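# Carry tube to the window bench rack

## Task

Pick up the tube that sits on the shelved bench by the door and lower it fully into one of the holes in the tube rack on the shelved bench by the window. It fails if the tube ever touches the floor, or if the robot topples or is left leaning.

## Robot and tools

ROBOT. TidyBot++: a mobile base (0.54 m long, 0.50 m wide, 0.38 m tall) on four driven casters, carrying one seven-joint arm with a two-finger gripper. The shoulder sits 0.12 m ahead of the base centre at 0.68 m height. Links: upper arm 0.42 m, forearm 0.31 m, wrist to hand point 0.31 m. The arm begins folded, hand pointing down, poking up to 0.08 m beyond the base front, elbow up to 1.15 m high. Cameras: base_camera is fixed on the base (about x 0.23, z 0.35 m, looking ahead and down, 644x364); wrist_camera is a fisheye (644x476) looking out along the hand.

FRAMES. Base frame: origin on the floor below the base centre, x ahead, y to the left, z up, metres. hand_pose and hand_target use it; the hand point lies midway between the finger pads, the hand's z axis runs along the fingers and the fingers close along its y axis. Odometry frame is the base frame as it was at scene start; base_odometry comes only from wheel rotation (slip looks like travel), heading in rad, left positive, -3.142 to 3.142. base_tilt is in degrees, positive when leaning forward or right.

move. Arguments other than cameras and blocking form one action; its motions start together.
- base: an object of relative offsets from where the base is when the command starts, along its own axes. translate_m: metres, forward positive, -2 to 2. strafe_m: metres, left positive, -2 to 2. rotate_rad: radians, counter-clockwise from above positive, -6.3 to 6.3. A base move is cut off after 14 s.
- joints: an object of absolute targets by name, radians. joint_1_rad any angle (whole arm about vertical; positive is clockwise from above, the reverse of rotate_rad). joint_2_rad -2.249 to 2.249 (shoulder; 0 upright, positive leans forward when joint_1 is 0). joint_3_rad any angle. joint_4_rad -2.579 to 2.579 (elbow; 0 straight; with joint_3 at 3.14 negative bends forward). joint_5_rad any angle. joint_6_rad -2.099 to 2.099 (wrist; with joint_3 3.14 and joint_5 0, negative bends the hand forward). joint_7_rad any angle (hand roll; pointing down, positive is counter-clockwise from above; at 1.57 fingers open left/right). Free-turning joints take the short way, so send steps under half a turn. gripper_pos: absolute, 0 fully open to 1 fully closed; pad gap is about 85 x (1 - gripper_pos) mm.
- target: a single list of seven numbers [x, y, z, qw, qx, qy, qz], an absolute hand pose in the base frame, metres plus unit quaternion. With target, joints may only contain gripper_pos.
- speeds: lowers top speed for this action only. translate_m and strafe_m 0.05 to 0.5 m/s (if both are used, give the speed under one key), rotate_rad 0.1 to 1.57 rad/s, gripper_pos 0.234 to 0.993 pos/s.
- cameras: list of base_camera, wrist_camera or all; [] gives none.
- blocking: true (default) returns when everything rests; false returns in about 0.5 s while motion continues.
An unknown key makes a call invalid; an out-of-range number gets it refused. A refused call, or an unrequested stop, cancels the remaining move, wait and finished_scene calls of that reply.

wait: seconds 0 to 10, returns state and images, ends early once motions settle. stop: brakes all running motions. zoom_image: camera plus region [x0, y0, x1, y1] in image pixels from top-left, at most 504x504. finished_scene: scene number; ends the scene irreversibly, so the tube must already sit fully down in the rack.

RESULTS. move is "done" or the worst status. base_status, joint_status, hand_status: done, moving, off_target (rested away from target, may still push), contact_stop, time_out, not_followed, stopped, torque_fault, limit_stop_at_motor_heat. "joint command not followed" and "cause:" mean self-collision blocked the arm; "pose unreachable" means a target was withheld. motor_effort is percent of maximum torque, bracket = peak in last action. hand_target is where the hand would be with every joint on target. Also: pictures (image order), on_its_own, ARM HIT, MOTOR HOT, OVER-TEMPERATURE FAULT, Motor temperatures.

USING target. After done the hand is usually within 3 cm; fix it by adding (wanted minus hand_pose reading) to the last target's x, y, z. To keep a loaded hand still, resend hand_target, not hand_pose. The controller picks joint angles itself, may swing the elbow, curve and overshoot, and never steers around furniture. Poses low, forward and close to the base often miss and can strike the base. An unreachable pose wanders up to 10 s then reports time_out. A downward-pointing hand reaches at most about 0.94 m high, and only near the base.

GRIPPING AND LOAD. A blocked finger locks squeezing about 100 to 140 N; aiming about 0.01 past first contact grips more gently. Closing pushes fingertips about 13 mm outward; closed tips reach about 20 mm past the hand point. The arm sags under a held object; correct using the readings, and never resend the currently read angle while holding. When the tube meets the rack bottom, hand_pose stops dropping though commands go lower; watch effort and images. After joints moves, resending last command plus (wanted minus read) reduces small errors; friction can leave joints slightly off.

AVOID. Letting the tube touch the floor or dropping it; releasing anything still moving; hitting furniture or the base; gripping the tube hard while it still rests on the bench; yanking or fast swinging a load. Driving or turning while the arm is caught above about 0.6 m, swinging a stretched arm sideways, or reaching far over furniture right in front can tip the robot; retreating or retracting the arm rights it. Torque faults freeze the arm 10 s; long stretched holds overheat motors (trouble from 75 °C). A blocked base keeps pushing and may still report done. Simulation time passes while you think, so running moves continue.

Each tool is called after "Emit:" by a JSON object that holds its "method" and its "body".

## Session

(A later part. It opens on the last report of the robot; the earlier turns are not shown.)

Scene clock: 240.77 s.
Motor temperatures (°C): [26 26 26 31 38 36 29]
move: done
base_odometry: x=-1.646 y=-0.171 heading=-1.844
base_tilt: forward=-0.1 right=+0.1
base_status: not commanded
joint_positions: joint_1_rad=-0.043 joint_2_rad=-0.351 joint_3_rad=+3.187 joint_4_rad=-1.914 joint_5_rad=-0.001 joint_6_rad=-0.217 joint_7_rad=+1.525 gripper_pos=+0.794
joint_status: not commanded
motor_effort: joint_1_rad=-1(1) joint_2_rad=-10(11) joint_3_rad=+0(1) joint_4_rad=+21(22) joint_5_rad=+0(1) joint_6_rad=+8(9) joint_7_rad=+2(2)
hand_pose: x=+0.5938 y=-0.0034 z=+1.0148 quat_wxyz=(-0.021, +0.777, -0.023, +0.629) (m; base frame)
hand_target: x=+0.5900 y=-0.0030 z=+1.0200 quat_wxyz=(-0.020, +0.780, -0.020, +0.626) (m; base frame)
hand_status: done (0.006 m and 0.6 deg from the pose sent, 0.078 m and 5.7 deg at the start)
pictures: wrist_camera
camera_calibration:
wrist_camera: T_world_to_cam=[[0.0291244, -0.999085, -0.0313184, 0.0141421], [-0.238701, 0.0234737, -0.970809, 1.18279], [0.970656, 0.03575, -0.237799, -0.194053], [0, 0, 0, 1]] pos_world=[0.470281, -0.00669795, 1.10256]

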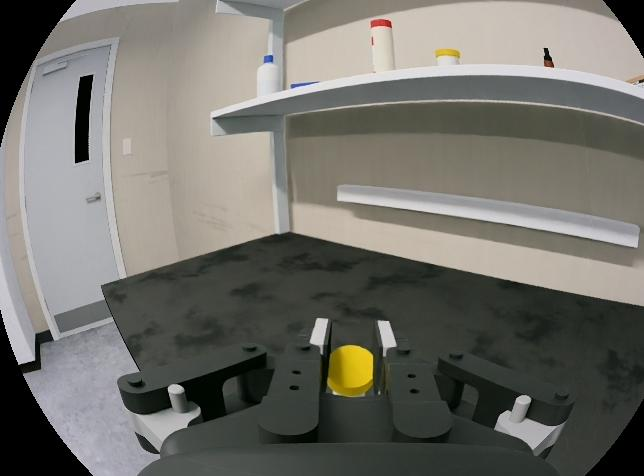

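Emit:
{"method": "move", "body": {"base": {"translate_m":-0.45}, "cameras": ["wrist_camera"]}}

Emit:
{"method": "move", "body": {"base": {"rotate_rad":2.414}, "target": [0.53, -0.003, 1.04, -0.02, 0.89, -0.02, 0.454], "speeds": {"rotate_rad":0.9}, "cameras": ["wrist_camera"]}}

Emit:
{"method": "move", "body": {"base": {"translate_m":1.87,"strafe_m":-0.53}}}

Emit:
{"method": "zoom_image", "body": {"camera": "wrist_camera", "region": [310, 310, 390, 410]}}

Scene clock: 269.30 s.
Motor temperatures (°C): [26 26 26 31 38 36 29]
move: done
base_odometry: x=-1.525 y=+0.262 heading=-1.844
base_tilt: forward=-0.1 right=+0.0
base_status: done
joint_positions: joint_1_rad=-0.035 joint_2_rad=-0.368 joint_3_rad=+3.178 joint_4_rad=-1.907 joint_5_rad=-0.001 joint_6_rad=-0.228 joint_7_rad=+1.525 gripper_pos=+0.794
joint_status: not commanded
motor_effort: joint_1_rad=-1(6) joint_2_rad=-9(13) joint_3_rad=+0(11) joint_4_rad=+21(26) joint_5_rad=+0(1) joint_6_rad=+9(11) joint_7_rad=+2(2)
hand_pose: x=+0.5878 y=-0.0025 z=+1.0236 quat_wxyz=(-0.020, +0.773, -0.022, +0.634) (m; base frame)
hand_target: x=+0.5900 y=-0.0030 z=+1.0200 quat_wxyz=(-0.020, +0.780, -0.020, +0.626) (m; base frame)
hand_status: not commanded
pictures: wrist_camera
camera_calibration:
wrist_camera: T_world_to_cam=[[0.0296363, -0.99916, -0.0282972, 0.0119919], [-0.22619, 0.0208716, -0.97386, 1.18572], [0.973632, 0.0352621, -0.225381, -0.200601], [0, 0, 0, 1]] pos_world=[0.463154, -0.00569242, 1.10985]

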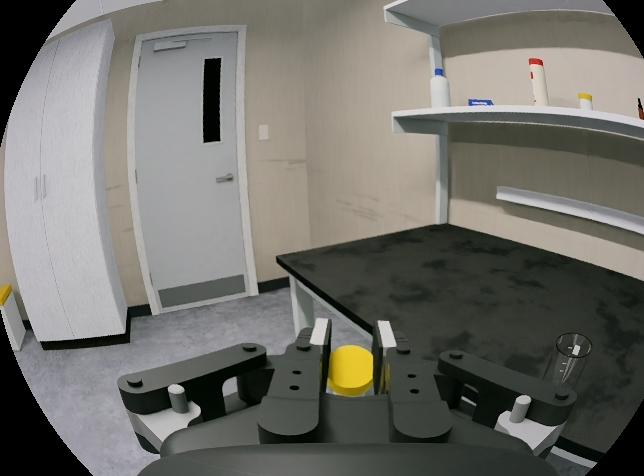

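Scene clock: 272.83 s.
Motor temperatures (°C): [26 26 26 31 38 36 29]
move: done
base_odometry: x=-1.525 y=+0.262 heading=+0.569
base_tilt: forward=-0.1 right=+0.0
base_status: done
joint_positions: joint_1_rad=-0.021 joint_2_rad=-0.307 joint_3_rad=+3.177 joint_4_rad=-1.435 joint_5_rad=-0.002 joint_6_rad=-1.048 joint_7_rad=+1.525 gripper_pos=+0.794
joint_status: not commanded
motor_effort: joint_1_rad=+0(2) joint_2_rad=-9(11) joint_3_rad=+0(3) joint_4_rad=+19(22) joint_5_rad=+0(1) joint_6_rad=+7(9) joint_7_rad=+0(2)
hand_pose: x=+0.5323 y=-0.0075 z=+1.0409 quat_wxyz=(-0.013, +0.885, -0.029, +0.464) (m; base frame)
hand_target: x=+0.5300 y=-0.0030 z=+1.0400 quat_wxyz=(-0.020, +0.890, -0.020, +0.454) (m; base frame)
hand_status: done (0.005 m and 1.8 deg from the pose sent, 0.060 m and 24.7 deg at the start)
pictures: wrist_camera
camera_calibration:
wrist_camera: T_world_to_cam=[[0.00800569, -0.999287, -0.0368962, 0.0296501], [-0.593694, 0.0249406, -0.804304, 1.20919], [0.804651, 0.0283441, -0.593071, 0.330138], [0, 0, 0, 1]] pos_world=[0.452009, -0.00988644, 1.16945]

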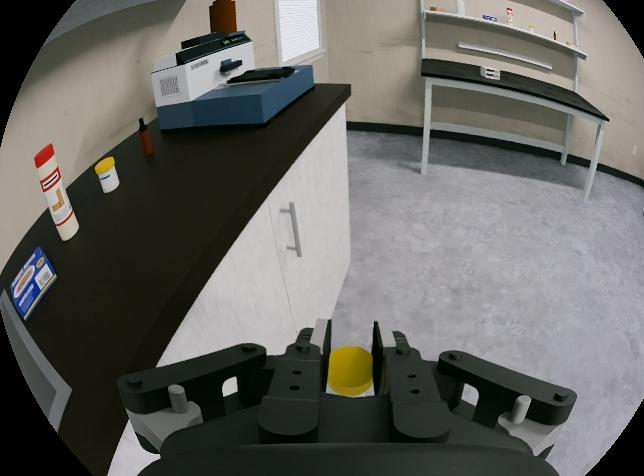

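Scene clock: 277.93 s.
Motor temperatures (°C): [26 26 26 31 38 36 29]
move: done
base_odometry: x=+0.336 y=+0.824 heading=+0.570
base_tilt: forward=-0.1 right=+0.0
base_status: done
joint_positions: joint_1_rad=-0.021 joint_2_rad=-0.301 joint_3_rad=+3.177 joint_4_rad=-1.434 joint_5_rad=-0.002 joint_6_rad=-1.050 joint_7_rad=+1.525 gripper_pos=+0.794
joint_status: not commanded
motor_effort: joint_1_rad=-1(1) joint_2_rad=-8(12) joint_3_rad=+0(1) joint_4_rad=+19(19) joint_5_rad=+0(1) joint_6_rad=+7(8) joint_7_rad=+1(2)
hand_pose: x=+0.5341 y=-0.0075 z=+1.0379 quat_wxyz=(-0.013, +0.887, -0.029, +0.461) (m; base frame)
hand_target: x=+0.5300 y=-0.0030 z=+1.0400 quat_wxyz=(-0.020, +0.890, -0.020, +0.454) (m; base frame)
hand_status: not commanded
pictures: base_camera, wrist_camera
camera_calibration:
wrist_camera: T_world_to_cam=[[0.00774716, -0.999289, -0.0368849, 0.0296466], [-0.600624, 0.0248409, -0.799146, 1.20621], [0.799494, 0.0283451, -0.600005, 0.336864], [0, 0, 0, 1]] pos_world=[0.454931, -0.00988627, 1.16715]

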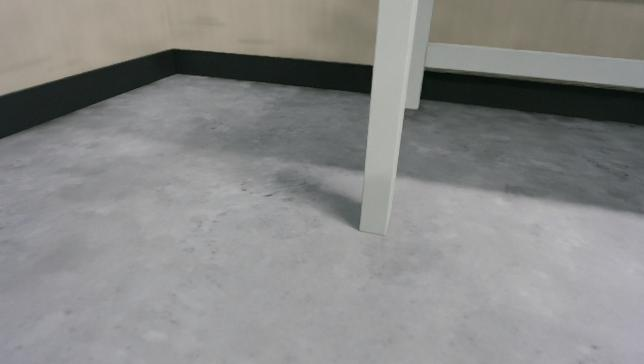

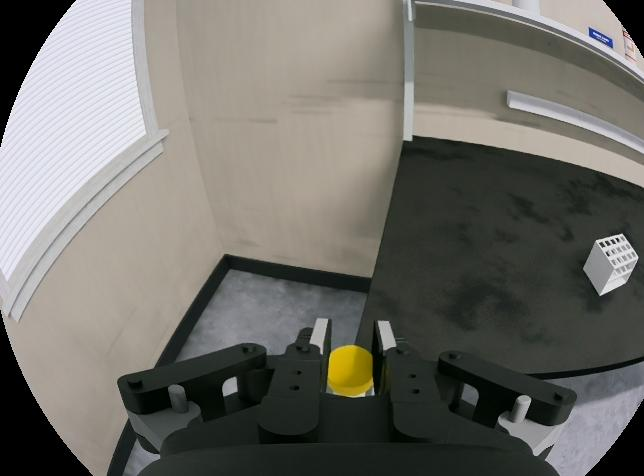

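Scaled by 5.040.

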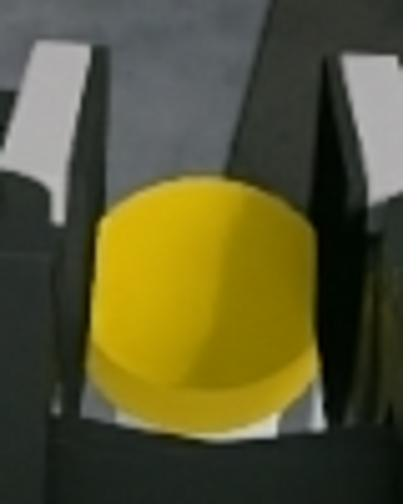

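Emit:
{"method": "zoom_image", "body": {"camera": "wrist_camera", "region": [560, 220, 644, 300]}}

Scaled by 6.000.

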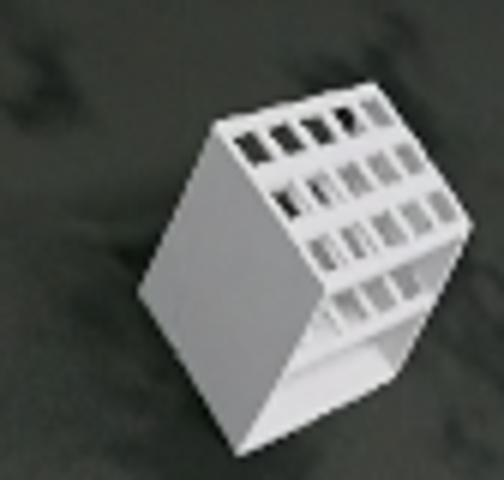

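Emit:
{"method": "move", "body": {"base": {"translate_m":-0.10,"strafe_m":-0.28,"rotate_rad":-0.243}}}

Emit:
{"method": "zoom_image", "body": {"camera": "wrist_camera", "region": [260, 150, 440, 270]}}

Scene clock: 302.83 s.
Motor temperatures (°C): [26 26 26 31 38 36 29]
move: done
base_odometry: x=+0.403 y=+0.534 heading=+0.326
base_tilt: forward=-0.1 right=+0.0
base_status: done
joint_positions: joint_1_rad=-0.018 joint_2_rad=-0.301 joint_3_rad=+3.177 joint_4_rad=-1.434 joint_5_rad=-0.002 joint_6_rad=-1.050 joint_7_rad=+1.525 gripper_pos=+0.794
joint_status: not commanded
motor_effort: joint_1_rad=+0(2) joint_2_rad=-9(10) joint_3_rad=+0(4) joint_4_rad=+18(19) joint_5_rad=+0(1) joint_6_rad=+7(8) joint_7_rad=+1(2)
hand_pose: x=+0.5341 y=-0.0086 z=+1.0379 quat_wxyz=(-0.012, +0.887, -0.030, +0.461) (m; base frame)
hand_target: x=+0.5300 y=-0.0030 z=+1.0400 quat_wxyz=(-0.020, +0.890, -0.020, +0.454) (m; base frame)
hand_status: not commanded
pictures: base_camera, wrist_camera
camera_calibration:
wrist_camera: T_world_to_cam=[[0.00510796, -0.999306, -0.0368907, 0.0300558], [-0.6005, 0.0264336, -0.799188, 1.20624], [0.799609, 0.0262351, -0.599948, 0.33675], [0, 0, 0, 1]] pos_world=[0.454925, -0.010685, 1.16715]

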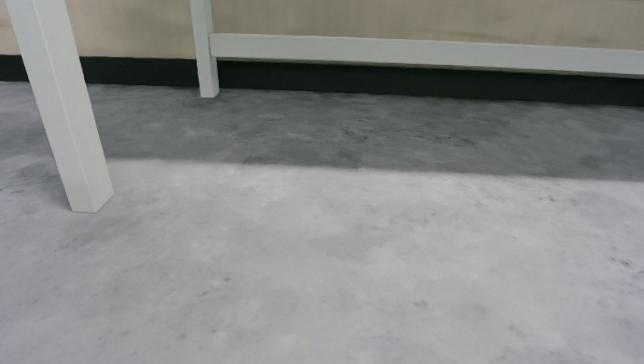

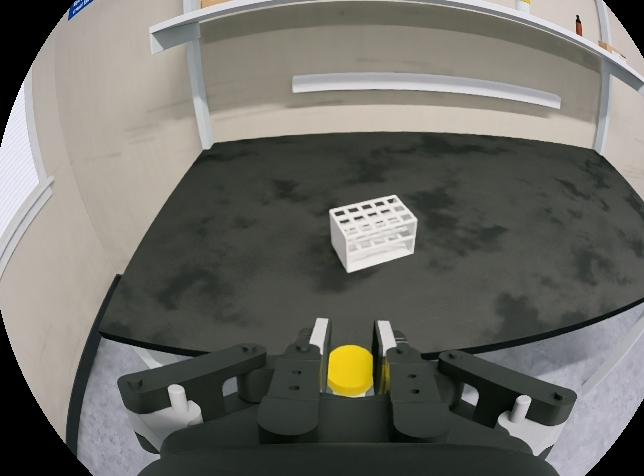

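Scaled by 2.800.

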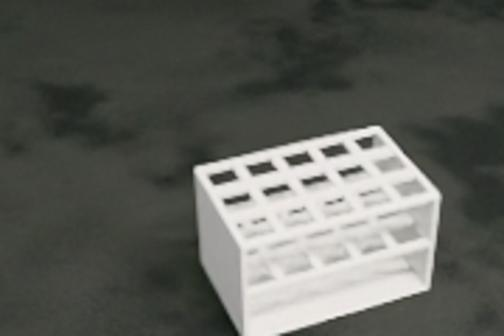

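Emit:
{"method": "move", "body": {"base": {"translate_m":0.22,"strafe_m":-0.042}, "target": [0.53, -0.003, 1.04, -0.02, 0.90, -0.02, 0.436], "cameras": ["wrist_camera"]}}

Emit:
{"method": "zoom_image", "body": {"camera": "wrist_camera", "region": [260, 260, 440, 400]}}

Scene clock: 353.47 s.
Motor temperatures (°C): [26 26 25 31 38 36 29]
move: done
base_odometry: x=+0.625 y=+0.565 heading=+0.326
base_tilt: forward=-0.1 right=+0.1
base_status: done
joint_positions: joint_1_rad=-0.018 joint_2_rad=-0.271 joint_3_rad=+3.177 joint_4_rad=-1.379 joint_5_rad=-0.002 joint_6_rad=-1.117 joint_7_rad=+1.525 gripper_pos=+0.794
joint_status: not commanded
motor_effort: joint_1_rad=+0(1) joint_2_rad=-9(13) joint_3_rad=+0(1) joint_4_rad=+19(20) joint_5_rad=-1(1) joint_6_rad=+7(8) joint_7_rad=+0(2)
hand_pose: x=+0.5352 y=-0.0083 z=+1.0383 quat_wxyz=(-0.012, +0.896, -0.030, +0.442) (m; base frame)
hand_target: x=+0.5300 y=-0.0030 z=+1.0400 quat_wxyz=(-0.020, +0.900, -0.020, +0.436) (m; base frame)
hand_status: done (0.008 m and 1.7 deg from the pose sent, 0.007 m and 3.5 deg at the start)
pictures: wrist_camera
camera_calibration:
wrist_camera: T_world_to_cam=[[0.0038264, -0.999322, -0.03662, 0.0306312], [-0.63288, 0.025933, -0.773815, 1.19826], [0.77424, 0.026137, -0.632352, 0.383356], [0, 0, 0, 1]] pos_world=[0.461431, -0.010484, 1.17077]

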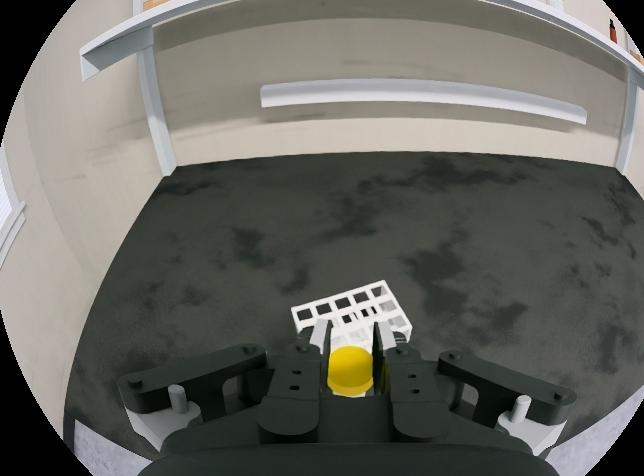

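Scaled by 2.800.

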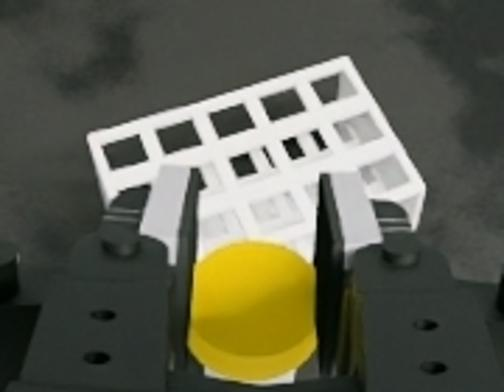

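Emit:
{"method": "move", "body": {"base": {"translate_m":0.075}, "target": [0.626, -0.004, 1.0, -0.02, 0.898, -0.025, 0.440], "cameras": ["wrist_camera"]}}

Emit:
{"method": "zoom_image", "body": {"camera": "wrist_camera", "region": [290, 300, 410, 410]}}

Scene clock: 366.87 s.
Motor temperatures (°C): [26 26 25 31 38 36 29]
move: done
base_odometry: x=+0.696 y=+0.589 heading=+0.326
base_tilt: forward=-0.1 right=+0.0
base_status: done
joint_positions: joint_1_rad=-0.018 joint_2_rad=-0.100 joint_3_rad=+3.177 joint_4_rad=-1.379 joint_5_rad=-0.002 joint_6_rad=-0.991 joint_7_rad=+1.525 gripper_pos=+0.794
joint_status: not commanded
motor_effort: joint_1_rad=+0(1) joint_2_rad=-17(24) joint_3_rad=+0(1) joint_4_rad=+19(21) joint_5_rad=+0(1) joint_6_rad=+7(8) joint_7_rad=+1(2)
hand_pose: x=+0.6167 y=-0.0080 z=+0.9911 quat_wxyz=(-0.008, +0.906, -0.029, +0.423) (m; base frame)
hand_target: x=+0.6260 y=-0.0040 z=+1.0000 quat_wxyz=(-0.020, +0.898, -0.025, +0.440) (m; base frame)
hand_status: done (0.013 m and 2.6 deg from the pose sent, 0.099 m and 1.2 deg at the start)
pictures: wrist_camera
camera_calibration:
wrist_camera: T_world_to_cam=[[0.00123626, -0.999501, -0.0315652, 0.0256171], [-0.666257, 0.0227156, -0.745376, 1.20562], [0.745721, 0.021952, -0.665896, 0.341116], [0, 0, 0, 1]] pos_world=[0.548842, -0.00927027, 1.1266]

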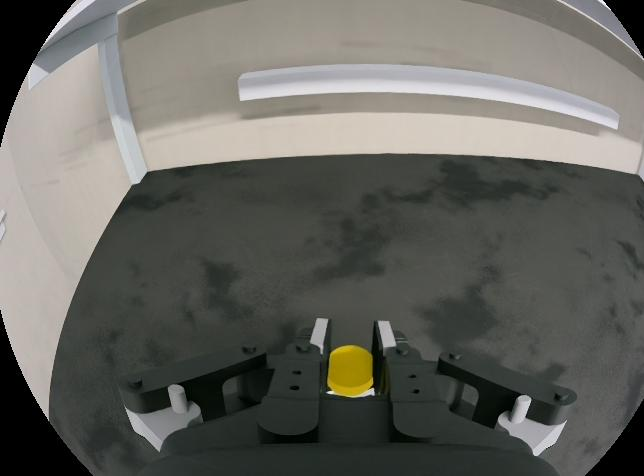

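Scaled by 4.200.

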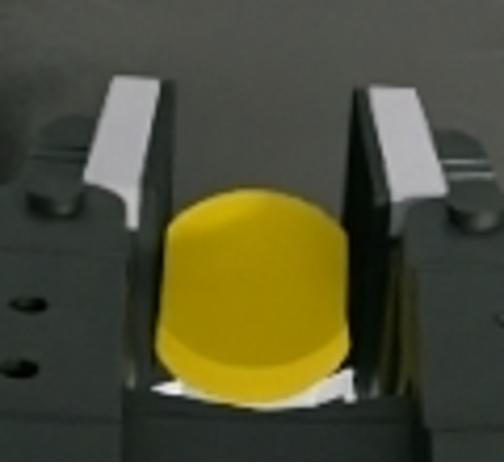

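Emit:
{"method": "move", "body": {"target": [0.635, -0.004, 0.985, -0.02, 0.893, -0.025, 0.449], "cameras": ["wrist_camera"]}}

Emit:
{"method": "zoom_image", "body": {"camera": "wrist_camera", "region": [220, 300, 480, 410]}}

Scene clock: 376.67 s.
Motor temperatures (°C): [26 26 25 31 38 36 29]
move: done
base_odometry: x=+0.696 y=+0.589 heading=+0.326
base_tilt: forward=-0.1 right=+0.1
base_status: not commanded
joint_positions: joint_1_rad=-0.018 joint_2_rad=-0.100 joint_3_rad=+3.177 joint_4_rad=-1.425 joint_5_rad=-0.002 joint_6_rad=-0.906 joint_7_rad=+1.525 gripper_pos=+0.794
joint_status: not commanded
motor_effort: joint_1_rad=+0(1) joint_2_rad=-17(18) joint_3_rad=+0(1) joint_4_rad=+20(20) joint_5_rad=-1(1) joint_6_rad=+7(7) joint_7_rad=+1(2)
hand_pose: x=+0.6280 y=-0.0082 z=+0.9863 quat_wxyz=(-0.009, +0.898, -0.029, +0.440) (m; base frame)
hand_target: x=+0.6350 y=-0.0040 z=+0.9850 quat_wxyz=(-0.020, +0.893, -0.025, +0.449) (m; base frame)
hand_status: done (0.008 m and 1.8 deg from the pose sent, 0.020 m and 3.7 deg at the start)
pictures: wrist_camera
camera_calibration:
wrist_camera: T_world_to_cam=[[0.00217286, -0.999521, -0.0308776, 0.0239846], [-0.637329, 0.0224099, -0.770266, 1.21595], [0.770589, 0.0213529, -0.636975, 0.28532], [0, 0, 0, 1]] pos_world=[0.555043, -0.00936858, 1.11909]

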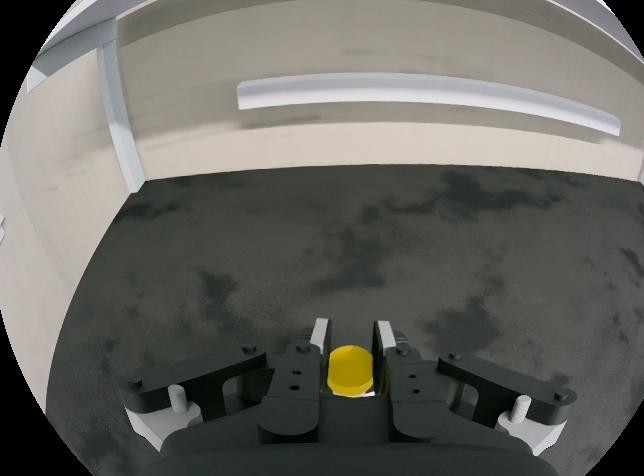

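Scaled by 1.938.

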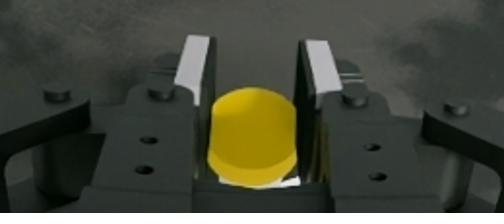

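Emit:
{"method": "move", "body": {"target": [0.630, -0.004, 0.960, -0.02, 0.893, -0.025, 0.449], "cameras": ["wrist_camera"]}}

Emit:
{"method": "zoom_image", "body": {"camera": "wrist_camera", "region": [220, 300, 480, 410]}}

Scene clock: 383.67 s.
Motor temperatures (°C): [26 26 25 31 38 36 29]
move: done
base_odometry: x=+0.696 y=+0.589 heading=+0.326
base_tilt: forward=-0.1 right=+0.1
base_status: not commanded
joint_positions: joint_1_rad=-0.018 joint_2_rad=-0.112 joint_3_rad=+3.177 joint_4_rad=-1.524 joint_5_rad=-0.002 joint_6_rad=-0.830 joint_7_rad=+1.525 gripper_pos=+0.794
joint_status: not commanded
motor_effort: joint_1_rad=-1(1) joint_2_rad=-17(18) joint_3_rad=+0(1) joint_4_rad=+20(21) joint_5_rad=+0(1) joint_6_rad=+7(7) joint_7_rad=+1(2)
hand_pose: x=+0.6265 y=-0.0081 z=+0.9561 quat_wxyz=(-0.009, +0.900, -0.029, +0.435) (m; base frame)
hand_target: x=+0.6300 y=-0.0040 z=+0.9600 quat_wxyz=(-0.020, +0.893, -0.025, +0.449) (m; base frame)
hand_status: done (0.007 m and 2.3 deg from the pose sent, 0.027 m and 1.8 deg at the start)
pictures: wrist_camera
camera_calibration:
wrist_camera: T_world_to_cam=[[0.00180177, -0.999501, -0.0315433, 0.0239099], [-0.64599, 0.0229151, -0.763002, 1.1903], [0.763344, 0.0217514, -0.645626, 0.28009], [0, 0, 0, 1]] pos_world=[0.555072, -0.00947023, 1.08979]

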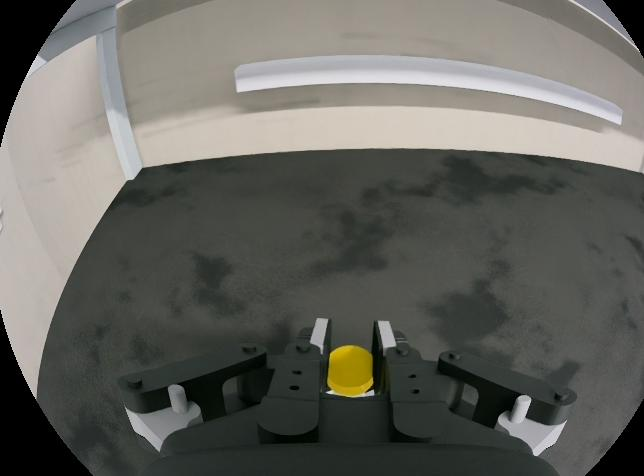

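Scaled by 1.938.

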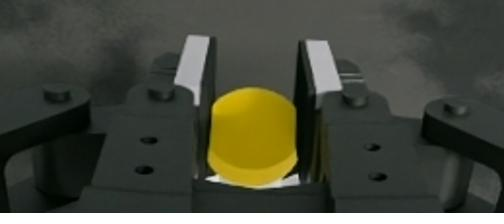

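Emit:
{"method": "zoom_image", "body": {"camera": "wrist_camera", "region": [320, 380, 380, 402]}}

Emit:
{"method": "move", "body": {"target": [0.626, -0.004, 0.948, -0.02, 0.893, -0.025, 0.449], "cameras": ["wrist_camera"]}}

Emit:
{"method": "zoom_image", "body": {"camera": "wrist_camera", "region": [310, 320, 390, 400]}}

Scaled by 8.400.

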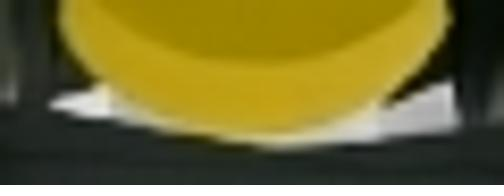

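Scene clock: 392.50 s.
Motor temperatures (°C): [26 26 25 31 38 36 29]
move: done
base_odometry: x=+0.696 y=+0.589 heading=+0.326
base_tilt: forward=-0.1 right=+0.1
base_status: not commanded
joint_positions: joint_1_rad=-0.018 joint_2_rad=-0.126 joint_3_rad=+3.177 joint_4_rad=-1.572 joint_5_rad=-0.002 joint_6_rad=-0.791 joint_7_rad=+1.525 gripper_pos=+0.794
joint_status: not commanded
motor_effort: joint_1_rad=+0(1) joint_2_rad=-16(17) joint_3_rad=+0(1) joint_4_rad=+20(21) joint_5_rad=-1(1) joint_6_rad=+7(7) joint_7_rad=+1(2)
hand_pose: x=+0.6232 y=-0.0081 z=+0.9458 quat_wxyz=(-0.009, +0.899, -0.029, +0.437) (m; base frame)
hand_target: x=+0.6260 y=-0.0040 z=+0.9480 quat_wxyz=(-0.020, +0.893, -0.025, +0.449) (m; base frame)
hand_status: done (0.005 m and 2.1 deg from the pose sent, 0.009 m and 2.3 deg at the start)
pictures: wrist_camera
camera_calibration:
wrist_camera: T_world_to_cam=[[0.00197789, -0.999487, -0.0319571, 0.023831], [-0.642579, 0.0232158, -0.765868, 1.1809], [0.766217, 0.0220497, -0.642204, 0.27096], [0, 0, 0, 1]] pos_world=[0.551161, -0.00957134, 1.07919]

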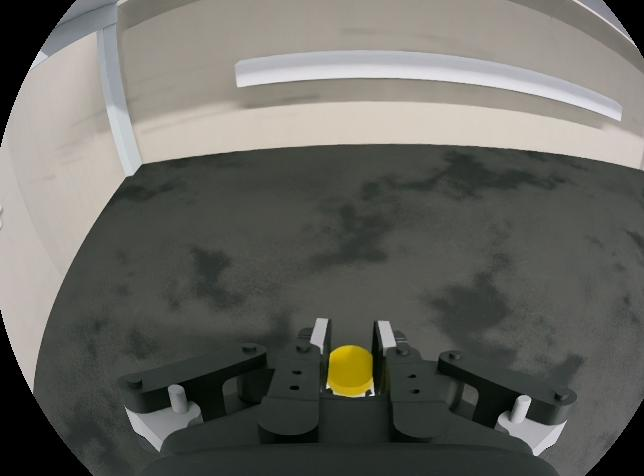

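Scaled by 6.300.

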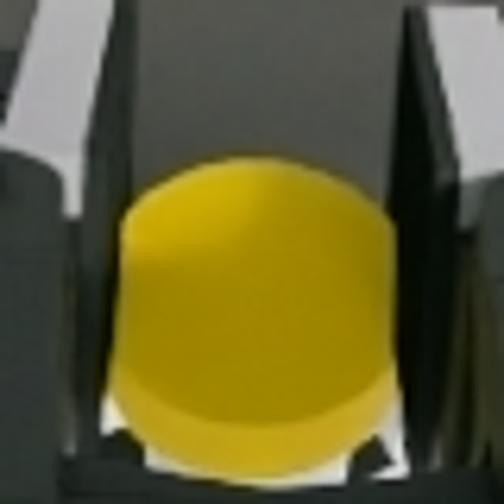

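Emit:
{"method": "move", "body": {"target": [0.626, -0.004, 0.930, -0.02, 0.893, -0.025, 0.449], "cameras": ["wrist_camera"]}}

Emit:
{"method": "zoom_image", "body": {"camera": "wrist_camera", "region": [230, 300, 470, 400]}}

Scene clock: 411.73 s.
Motor temperatures (°C): [26 26 25 31 38 36 29]
move: done
base_odometry: x=+0.696 y=+0.589 heading=+0.326
base_tilt: forward=-0.1 right=+0.0
base_status: not commanded
joint_positions: joint_1_rad=-0.018 joint_2_rad=-0.131 joint_3_rad=+3.177 joint_4_rad=-1.634 joint_5_rad=-0.002 joint_6_rad=-0.735 joint_7_rad=+1.525 gripper_pos=+0.794
joint_status: not commanded
motor_effort: joint_1_rad=+0(1) joint_2_rad=-16(18) joint_3_rad=+0(0) joint_4_rad=+20(21) joint_5_rad=+0(1) joint_6_rad=+7(7) joint_7_rad=+1(2)
hand_pose: x=+0.6227 y=-0.0081 z=+0.9275 quat_wxyz=(-0.009, +0.899, -0.030, +0.436) (m; base frame)
hand_target: x=+0.6260 y=-0.0040 z=+0.9300 quat_wxyz=(-0.020, +0.893, -0.025, +0.449) (m; base frame)
hand_status: done (0.006 m and 2.1 deg from the pose sent, 0.017 m and 2.1 deg at the start)
pictures: wrist_camera
camera_calibration:
wrist_camera: T_world_to_cam=[[0.0018999, -0.99948, -0.0321754, 0.0236211], [-0.64318, 0.0234159, -0.765357, 1.16642], [0.765713, 0.0221487, -0.642801, 0.260423], [0, 0, 0, 1]] pos_world=[0.550763, -0.00947188, 1.06089]

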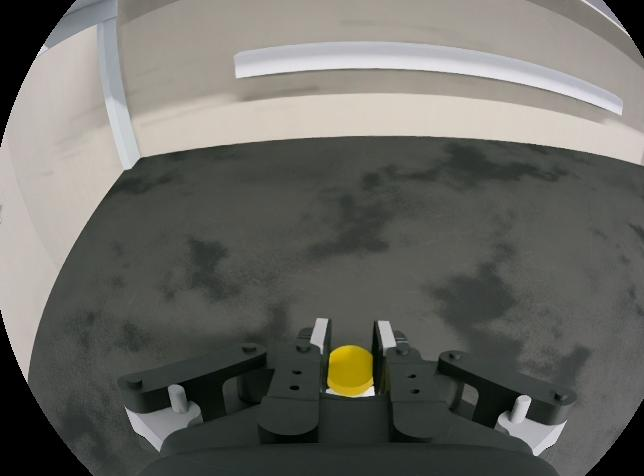

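Scaled by 2.100.

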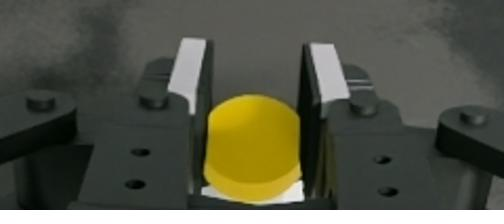

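Emit:
{"method": "move", "body": {"target": [0.626, -0.004, 0.915, -0.02, 0.893, -0.025, 0.449], "cameras": []}}

Emit:
{"method": "move", "body": {"target": [0.626, -0.004, 0.906, -0.02, 0.893, -0.025, 0.449], "cameras": ["wrist_camera"]}}

Emit:
{"method": "zoom_image", "body": {"camera": "wrist_camera", "region": [230, 300, 470, 400]}}

Scene clock: 420.57 s.
Motor temperatures (°C): [26 26 25 31 38 36 29]
move: done
base_odometry: x=+0.696 y=+0.589 heading=+0.326
base_tilt: forward=-0.1 right=+0.0
base_status: not commanded
joint_positions: joint_1_rad=-0.018 joint_2_rad=-0.133 joint_3_rad=+3.177 joint_4_rad=-1.682 joint_5_rad=-0.002 joint_6_rad=-0.687 joint_7_rad=+1.525 gripper_pos=+0.794
joint_status: not commanded
motor_effort: joint_1_rad=+0(1) joint_2_rad=-16(17) joint_3_rad=-1(1) joint_4_rad=+20(21) joint_5_rad=+0(1) joint_6_rad=+6(7) joint_7_rad=+1(2)
hand_pose: x=+0.6228 y=-0.0081 z=+0.9137 quat_wxyz=(-0.009, +0.899, -0.030, +0.437) (m; base frame)
hand_target: x=+0.6260 y=-0.0040 z=+0.9150 quat_wxyz=(-0.020, +0.893, -0.025, +0.449) (m; base frame)
hand_status: done (0.005 m and 2.0 deg from the pose sent, 0.014 m and 2.1 deg at the start)
pictures: none
No camera images: "cameras" was empty.

Scene clock: 421.20 s.
Motor temperatures (°C): [26 27 25 31 38 36 29]
move: done
base_odometry: x=+0.696 y=+0.589 heading=+0.326
base_tilt: forward=-0.1 right=+0.0
base_status: not commanded
joint_positions: joint_1_rad=-0.018 joint_2_rad=-0.137 joint_3_rad=+3.177 joint_4_rad=-1.702 joint_5_rad=-0.002 joint_6_rad=-0.651 joint_7_rad=+1.525 gripper_pos=+0.794
joint_status: not commanded
motor_effort: joint_1_rad=+0(1) joint_2_rad=-15(16) joint_3_rad=+0(0) joint_4_rad=+19(20) joint_5_rad=+0(1) joint_6_rad=+6(7) joint_7_rad=+0(1)
hand_pose: x=+0.6250 y=-0.0081 z=+0.9136 quat_wxyz=(-0.009, +0.894, -0.029, +0.447) (m; base frame)
hand_target: x=+0.6260 y=-0.0040 z=+0.9060 quat_wxyz=(-0.020, +0.893, -0.025, +0.449) (m; base frame)
hand_status: done (0.009 m and 1.4 deg from the pose sent, 0.009 m and 2.0 deg at the start)
pictures: wrist_camera
camera_calibration:
wrist_camera: T_world_to_cam=[[0.00247512, -0.999485, -0.031998, 0.0226189], [-0.625612, 0.0234151, -0.779783, 1.1594], [0.780131, 0.0219484, -0.625231, 0.224674], [0, 0, 0, 1]] pos_world=[0.550004, -0.0094715, 1.04528]

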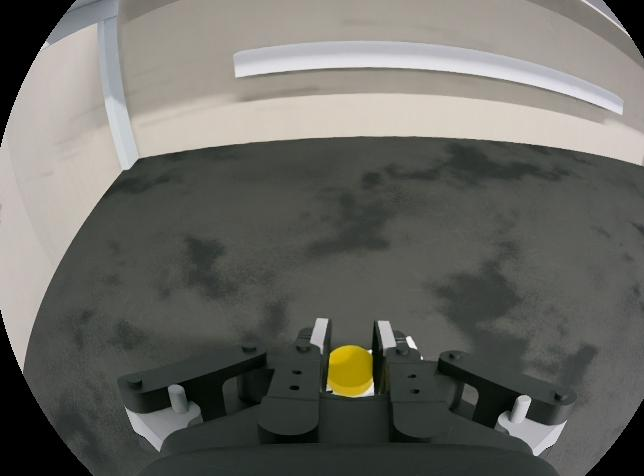

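Scaled by 2.100.

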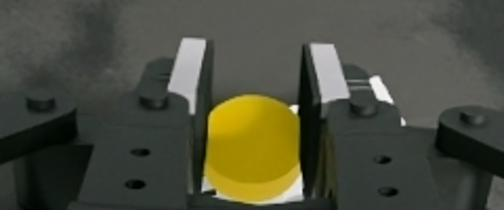

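Emit:
{"method": "move", "body": {"target": [0.626, -0.004, 0.914, -0.02, 0.893, -0.025, 0.449], "cameras": []}}

Emit:
{"method": "move", "body": {"joints": {"gripper_pos":0.5}, "speeds": {"gripper_pos":0.234}, "cameras": ["wrist_camera"]}}

Emit:
{"method": "zoom_image", "body": {"camera": "wrist_camera", "region": [230, 300, 470, 430]}}

Scene clock: 435.87 s.
Motor temperatures (°C): [26 27 25 31 38 36 29]
move: done
base_odometry: x=+0.696 y=+0.589 heading=+0.326
base_tilt: forward=-0.1 right=+0.1
base_status: not commanded
joint_positions: joint_1_rad=-0.018 joint_2_rad=-0.137 joint_3_rad=+3.177 joint_4_rad=-1.701 joint_5_rad=-0.002 joint_6_rad=-0.651 joint_7_rad=+1.525 gripper_pos=+0.794
joint_status: not commanded
motor_effort: joint_1_rad=-1(1) joint_2_rad=-16(17) joint_3_rad=+0(1) joint_4_rad=+20(20) joint_5_rad=+0(1) joint_6_rad=+7(7) joint_7_rad=+1(1)
hand_pose: x=+0.6251 y=-0.0081 z=+0.9137 quat_wxyz=(-0.009, +0.894, -0.029, +0.447) (m; base frame)
hand_target: x=+0.6260 y=-0.0040 z=+0.9140 quat_wxyz=(-0.020, +0.893, -0.025, +0.449) (m; base frame)
hand_status: done (0.004 m and 1.4 deg from the pose sent, 0.004 m and 1.4 deg at the start)
pictures: none
No camera images: "cameras" was empty.

Scene clock: 437.70 s.
Motor temperatures (°C): [26 27 25 31 38 36 29]
move: done
base_odometry: x=+0.696 y=+0.589 heading=+0.326
base_tilt: forward=-0.1 right=+0.1
base_status: not commanded
joint_positions: joint_1_rad=-0.018 joint_2_rad=-0.137 joint_3_rad=+3.177 joint_4_rad=-1.701 joint_5_rad=-0.002 joint_6_rad=-0.651 joint_7_rad=+1.525 gripper_pos=+0.499
joint_status: all done
motor_effort: joint_1_rad=+0(1) joint_2_rad=-16(17) joint_3_rad=+0(1) joint_4_rad=+20(20) joint_5_rad=-1(1) joint_6_rad=+7(7) joint_7_rad=+1(2)
hand_pose: x=+0.6251 y=-0.0081 z=+0.9137 quat_wxyz=(-0.009, +0.894, -0.029, +0.447) (m; base frame)
hand_target: x=+0.6260 y=-0.0040 z=+0.9140 quat_wxyz=(-0.020, +0.893, -0.025, +0.449) (m; base frame)
hand_status: not commanded
pictures: wrist_camera
camera_calibration:
wrist_camera: T_world_to_cam=[[0.00248249, -0.999485, -0.031999, 0.0226188], [-0.625441, 0.0234161, -0.77992, 1.15959], [0.780267, 0.0219496, -0.625061, 0.224405], [0, 0, 0, 1]] pos_world=[0.550103, -0.0094715, 1.04538]

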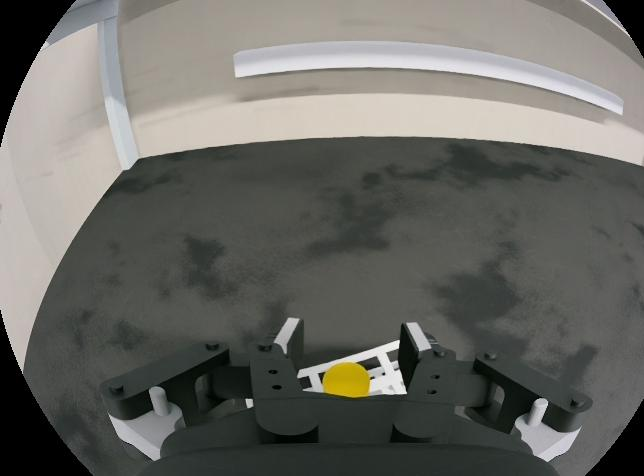

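Scaled by 2.100.

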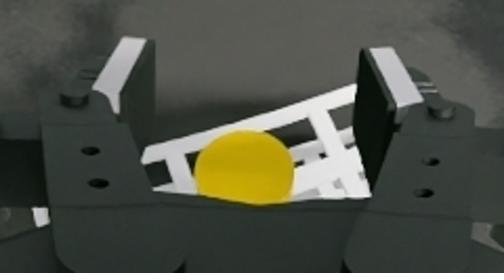

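Emit:
{"method": "move", "body": {"target": [0.55, -0.004, 0.99, -0.02, 0.898, -0.02, 0.440], "cameras": ["wrist_camera"]}}

Emit:
{"method": "zoom_image", "body": {"camera": "wrist_camera", "region": [270, 290, 430, 400]}}

Scene clock: 444.47 s.
Motor temperatures (°C): [26 27 25 31 38 36 29]
move: done
base_odometry: x=+0.696 y=+0.589 heading=+0.326
base_tilt: forward=+0.0 right=+0.1
base_status: not commanded
joint_positions: joint_1_rad=-0.018 joint_2_rad=-0.285 joint_3_rad=+3.177 joint_4_rad=-1.559 joint_5_rad=-0.002 joint_6_rad=-0.926 joint_7_rad=+1.525 gripper_pos=+0.499
joint_status: not commanded
motor_effort: joint_1_rad=-1(1) joint_2_rad=-10(19) joint_3_rad=+0(1) joint_4_rad=+20(21) joint_5_rad=+0(1) joint_6_rad=+7(7) joint_7_rad=+1(2)
hand_pose: x=+0.5534 y=-0.0083 z=+0.9945 quat_wxyz=(-0.012, +0.891, -0.030, +0.454) (m; base frame)
hand_target: x=+0.5500 y=-0.0040 z=+0.9900 quat_wxyz=(-0.020, +0.898, -0.020, +0.440) (m; base frame)
hand_status: done (0.007 m and 2.3 deg from the pose sent, 0.107 m and 1.9 deg at the start)
pictures: wrist_camera
camera_calibration:
wrist_camera: T_world_to_cam=[[0.00442497, -0.999314, -0.0367655, 0.0287787], [-0.613132, 0.0263328, -0.789542, 1.18057], [0.789968, 0.0260358, -0.612595, 0.313245], [0, 0, 0, 1]] pos_world=[0.476266, -0.0104845, 1.12506]

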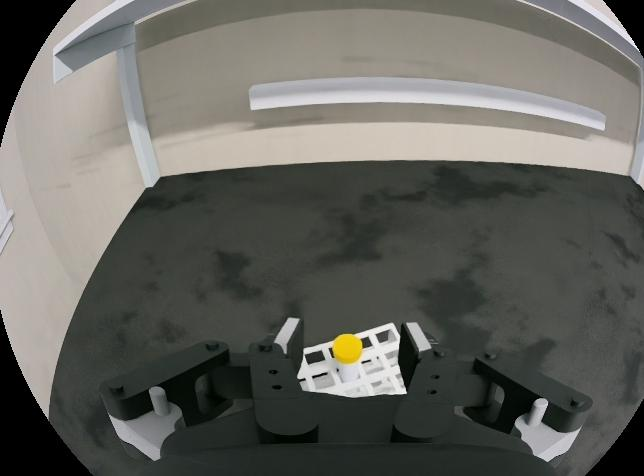

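Scaled by 3.150.

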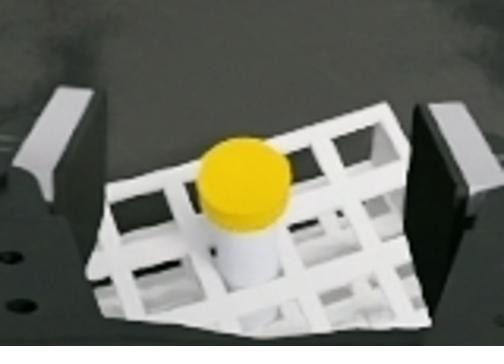

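Emit:
{"method": "finished_scene", "body": {"scene": 2}}

The scene is finished: the task was done.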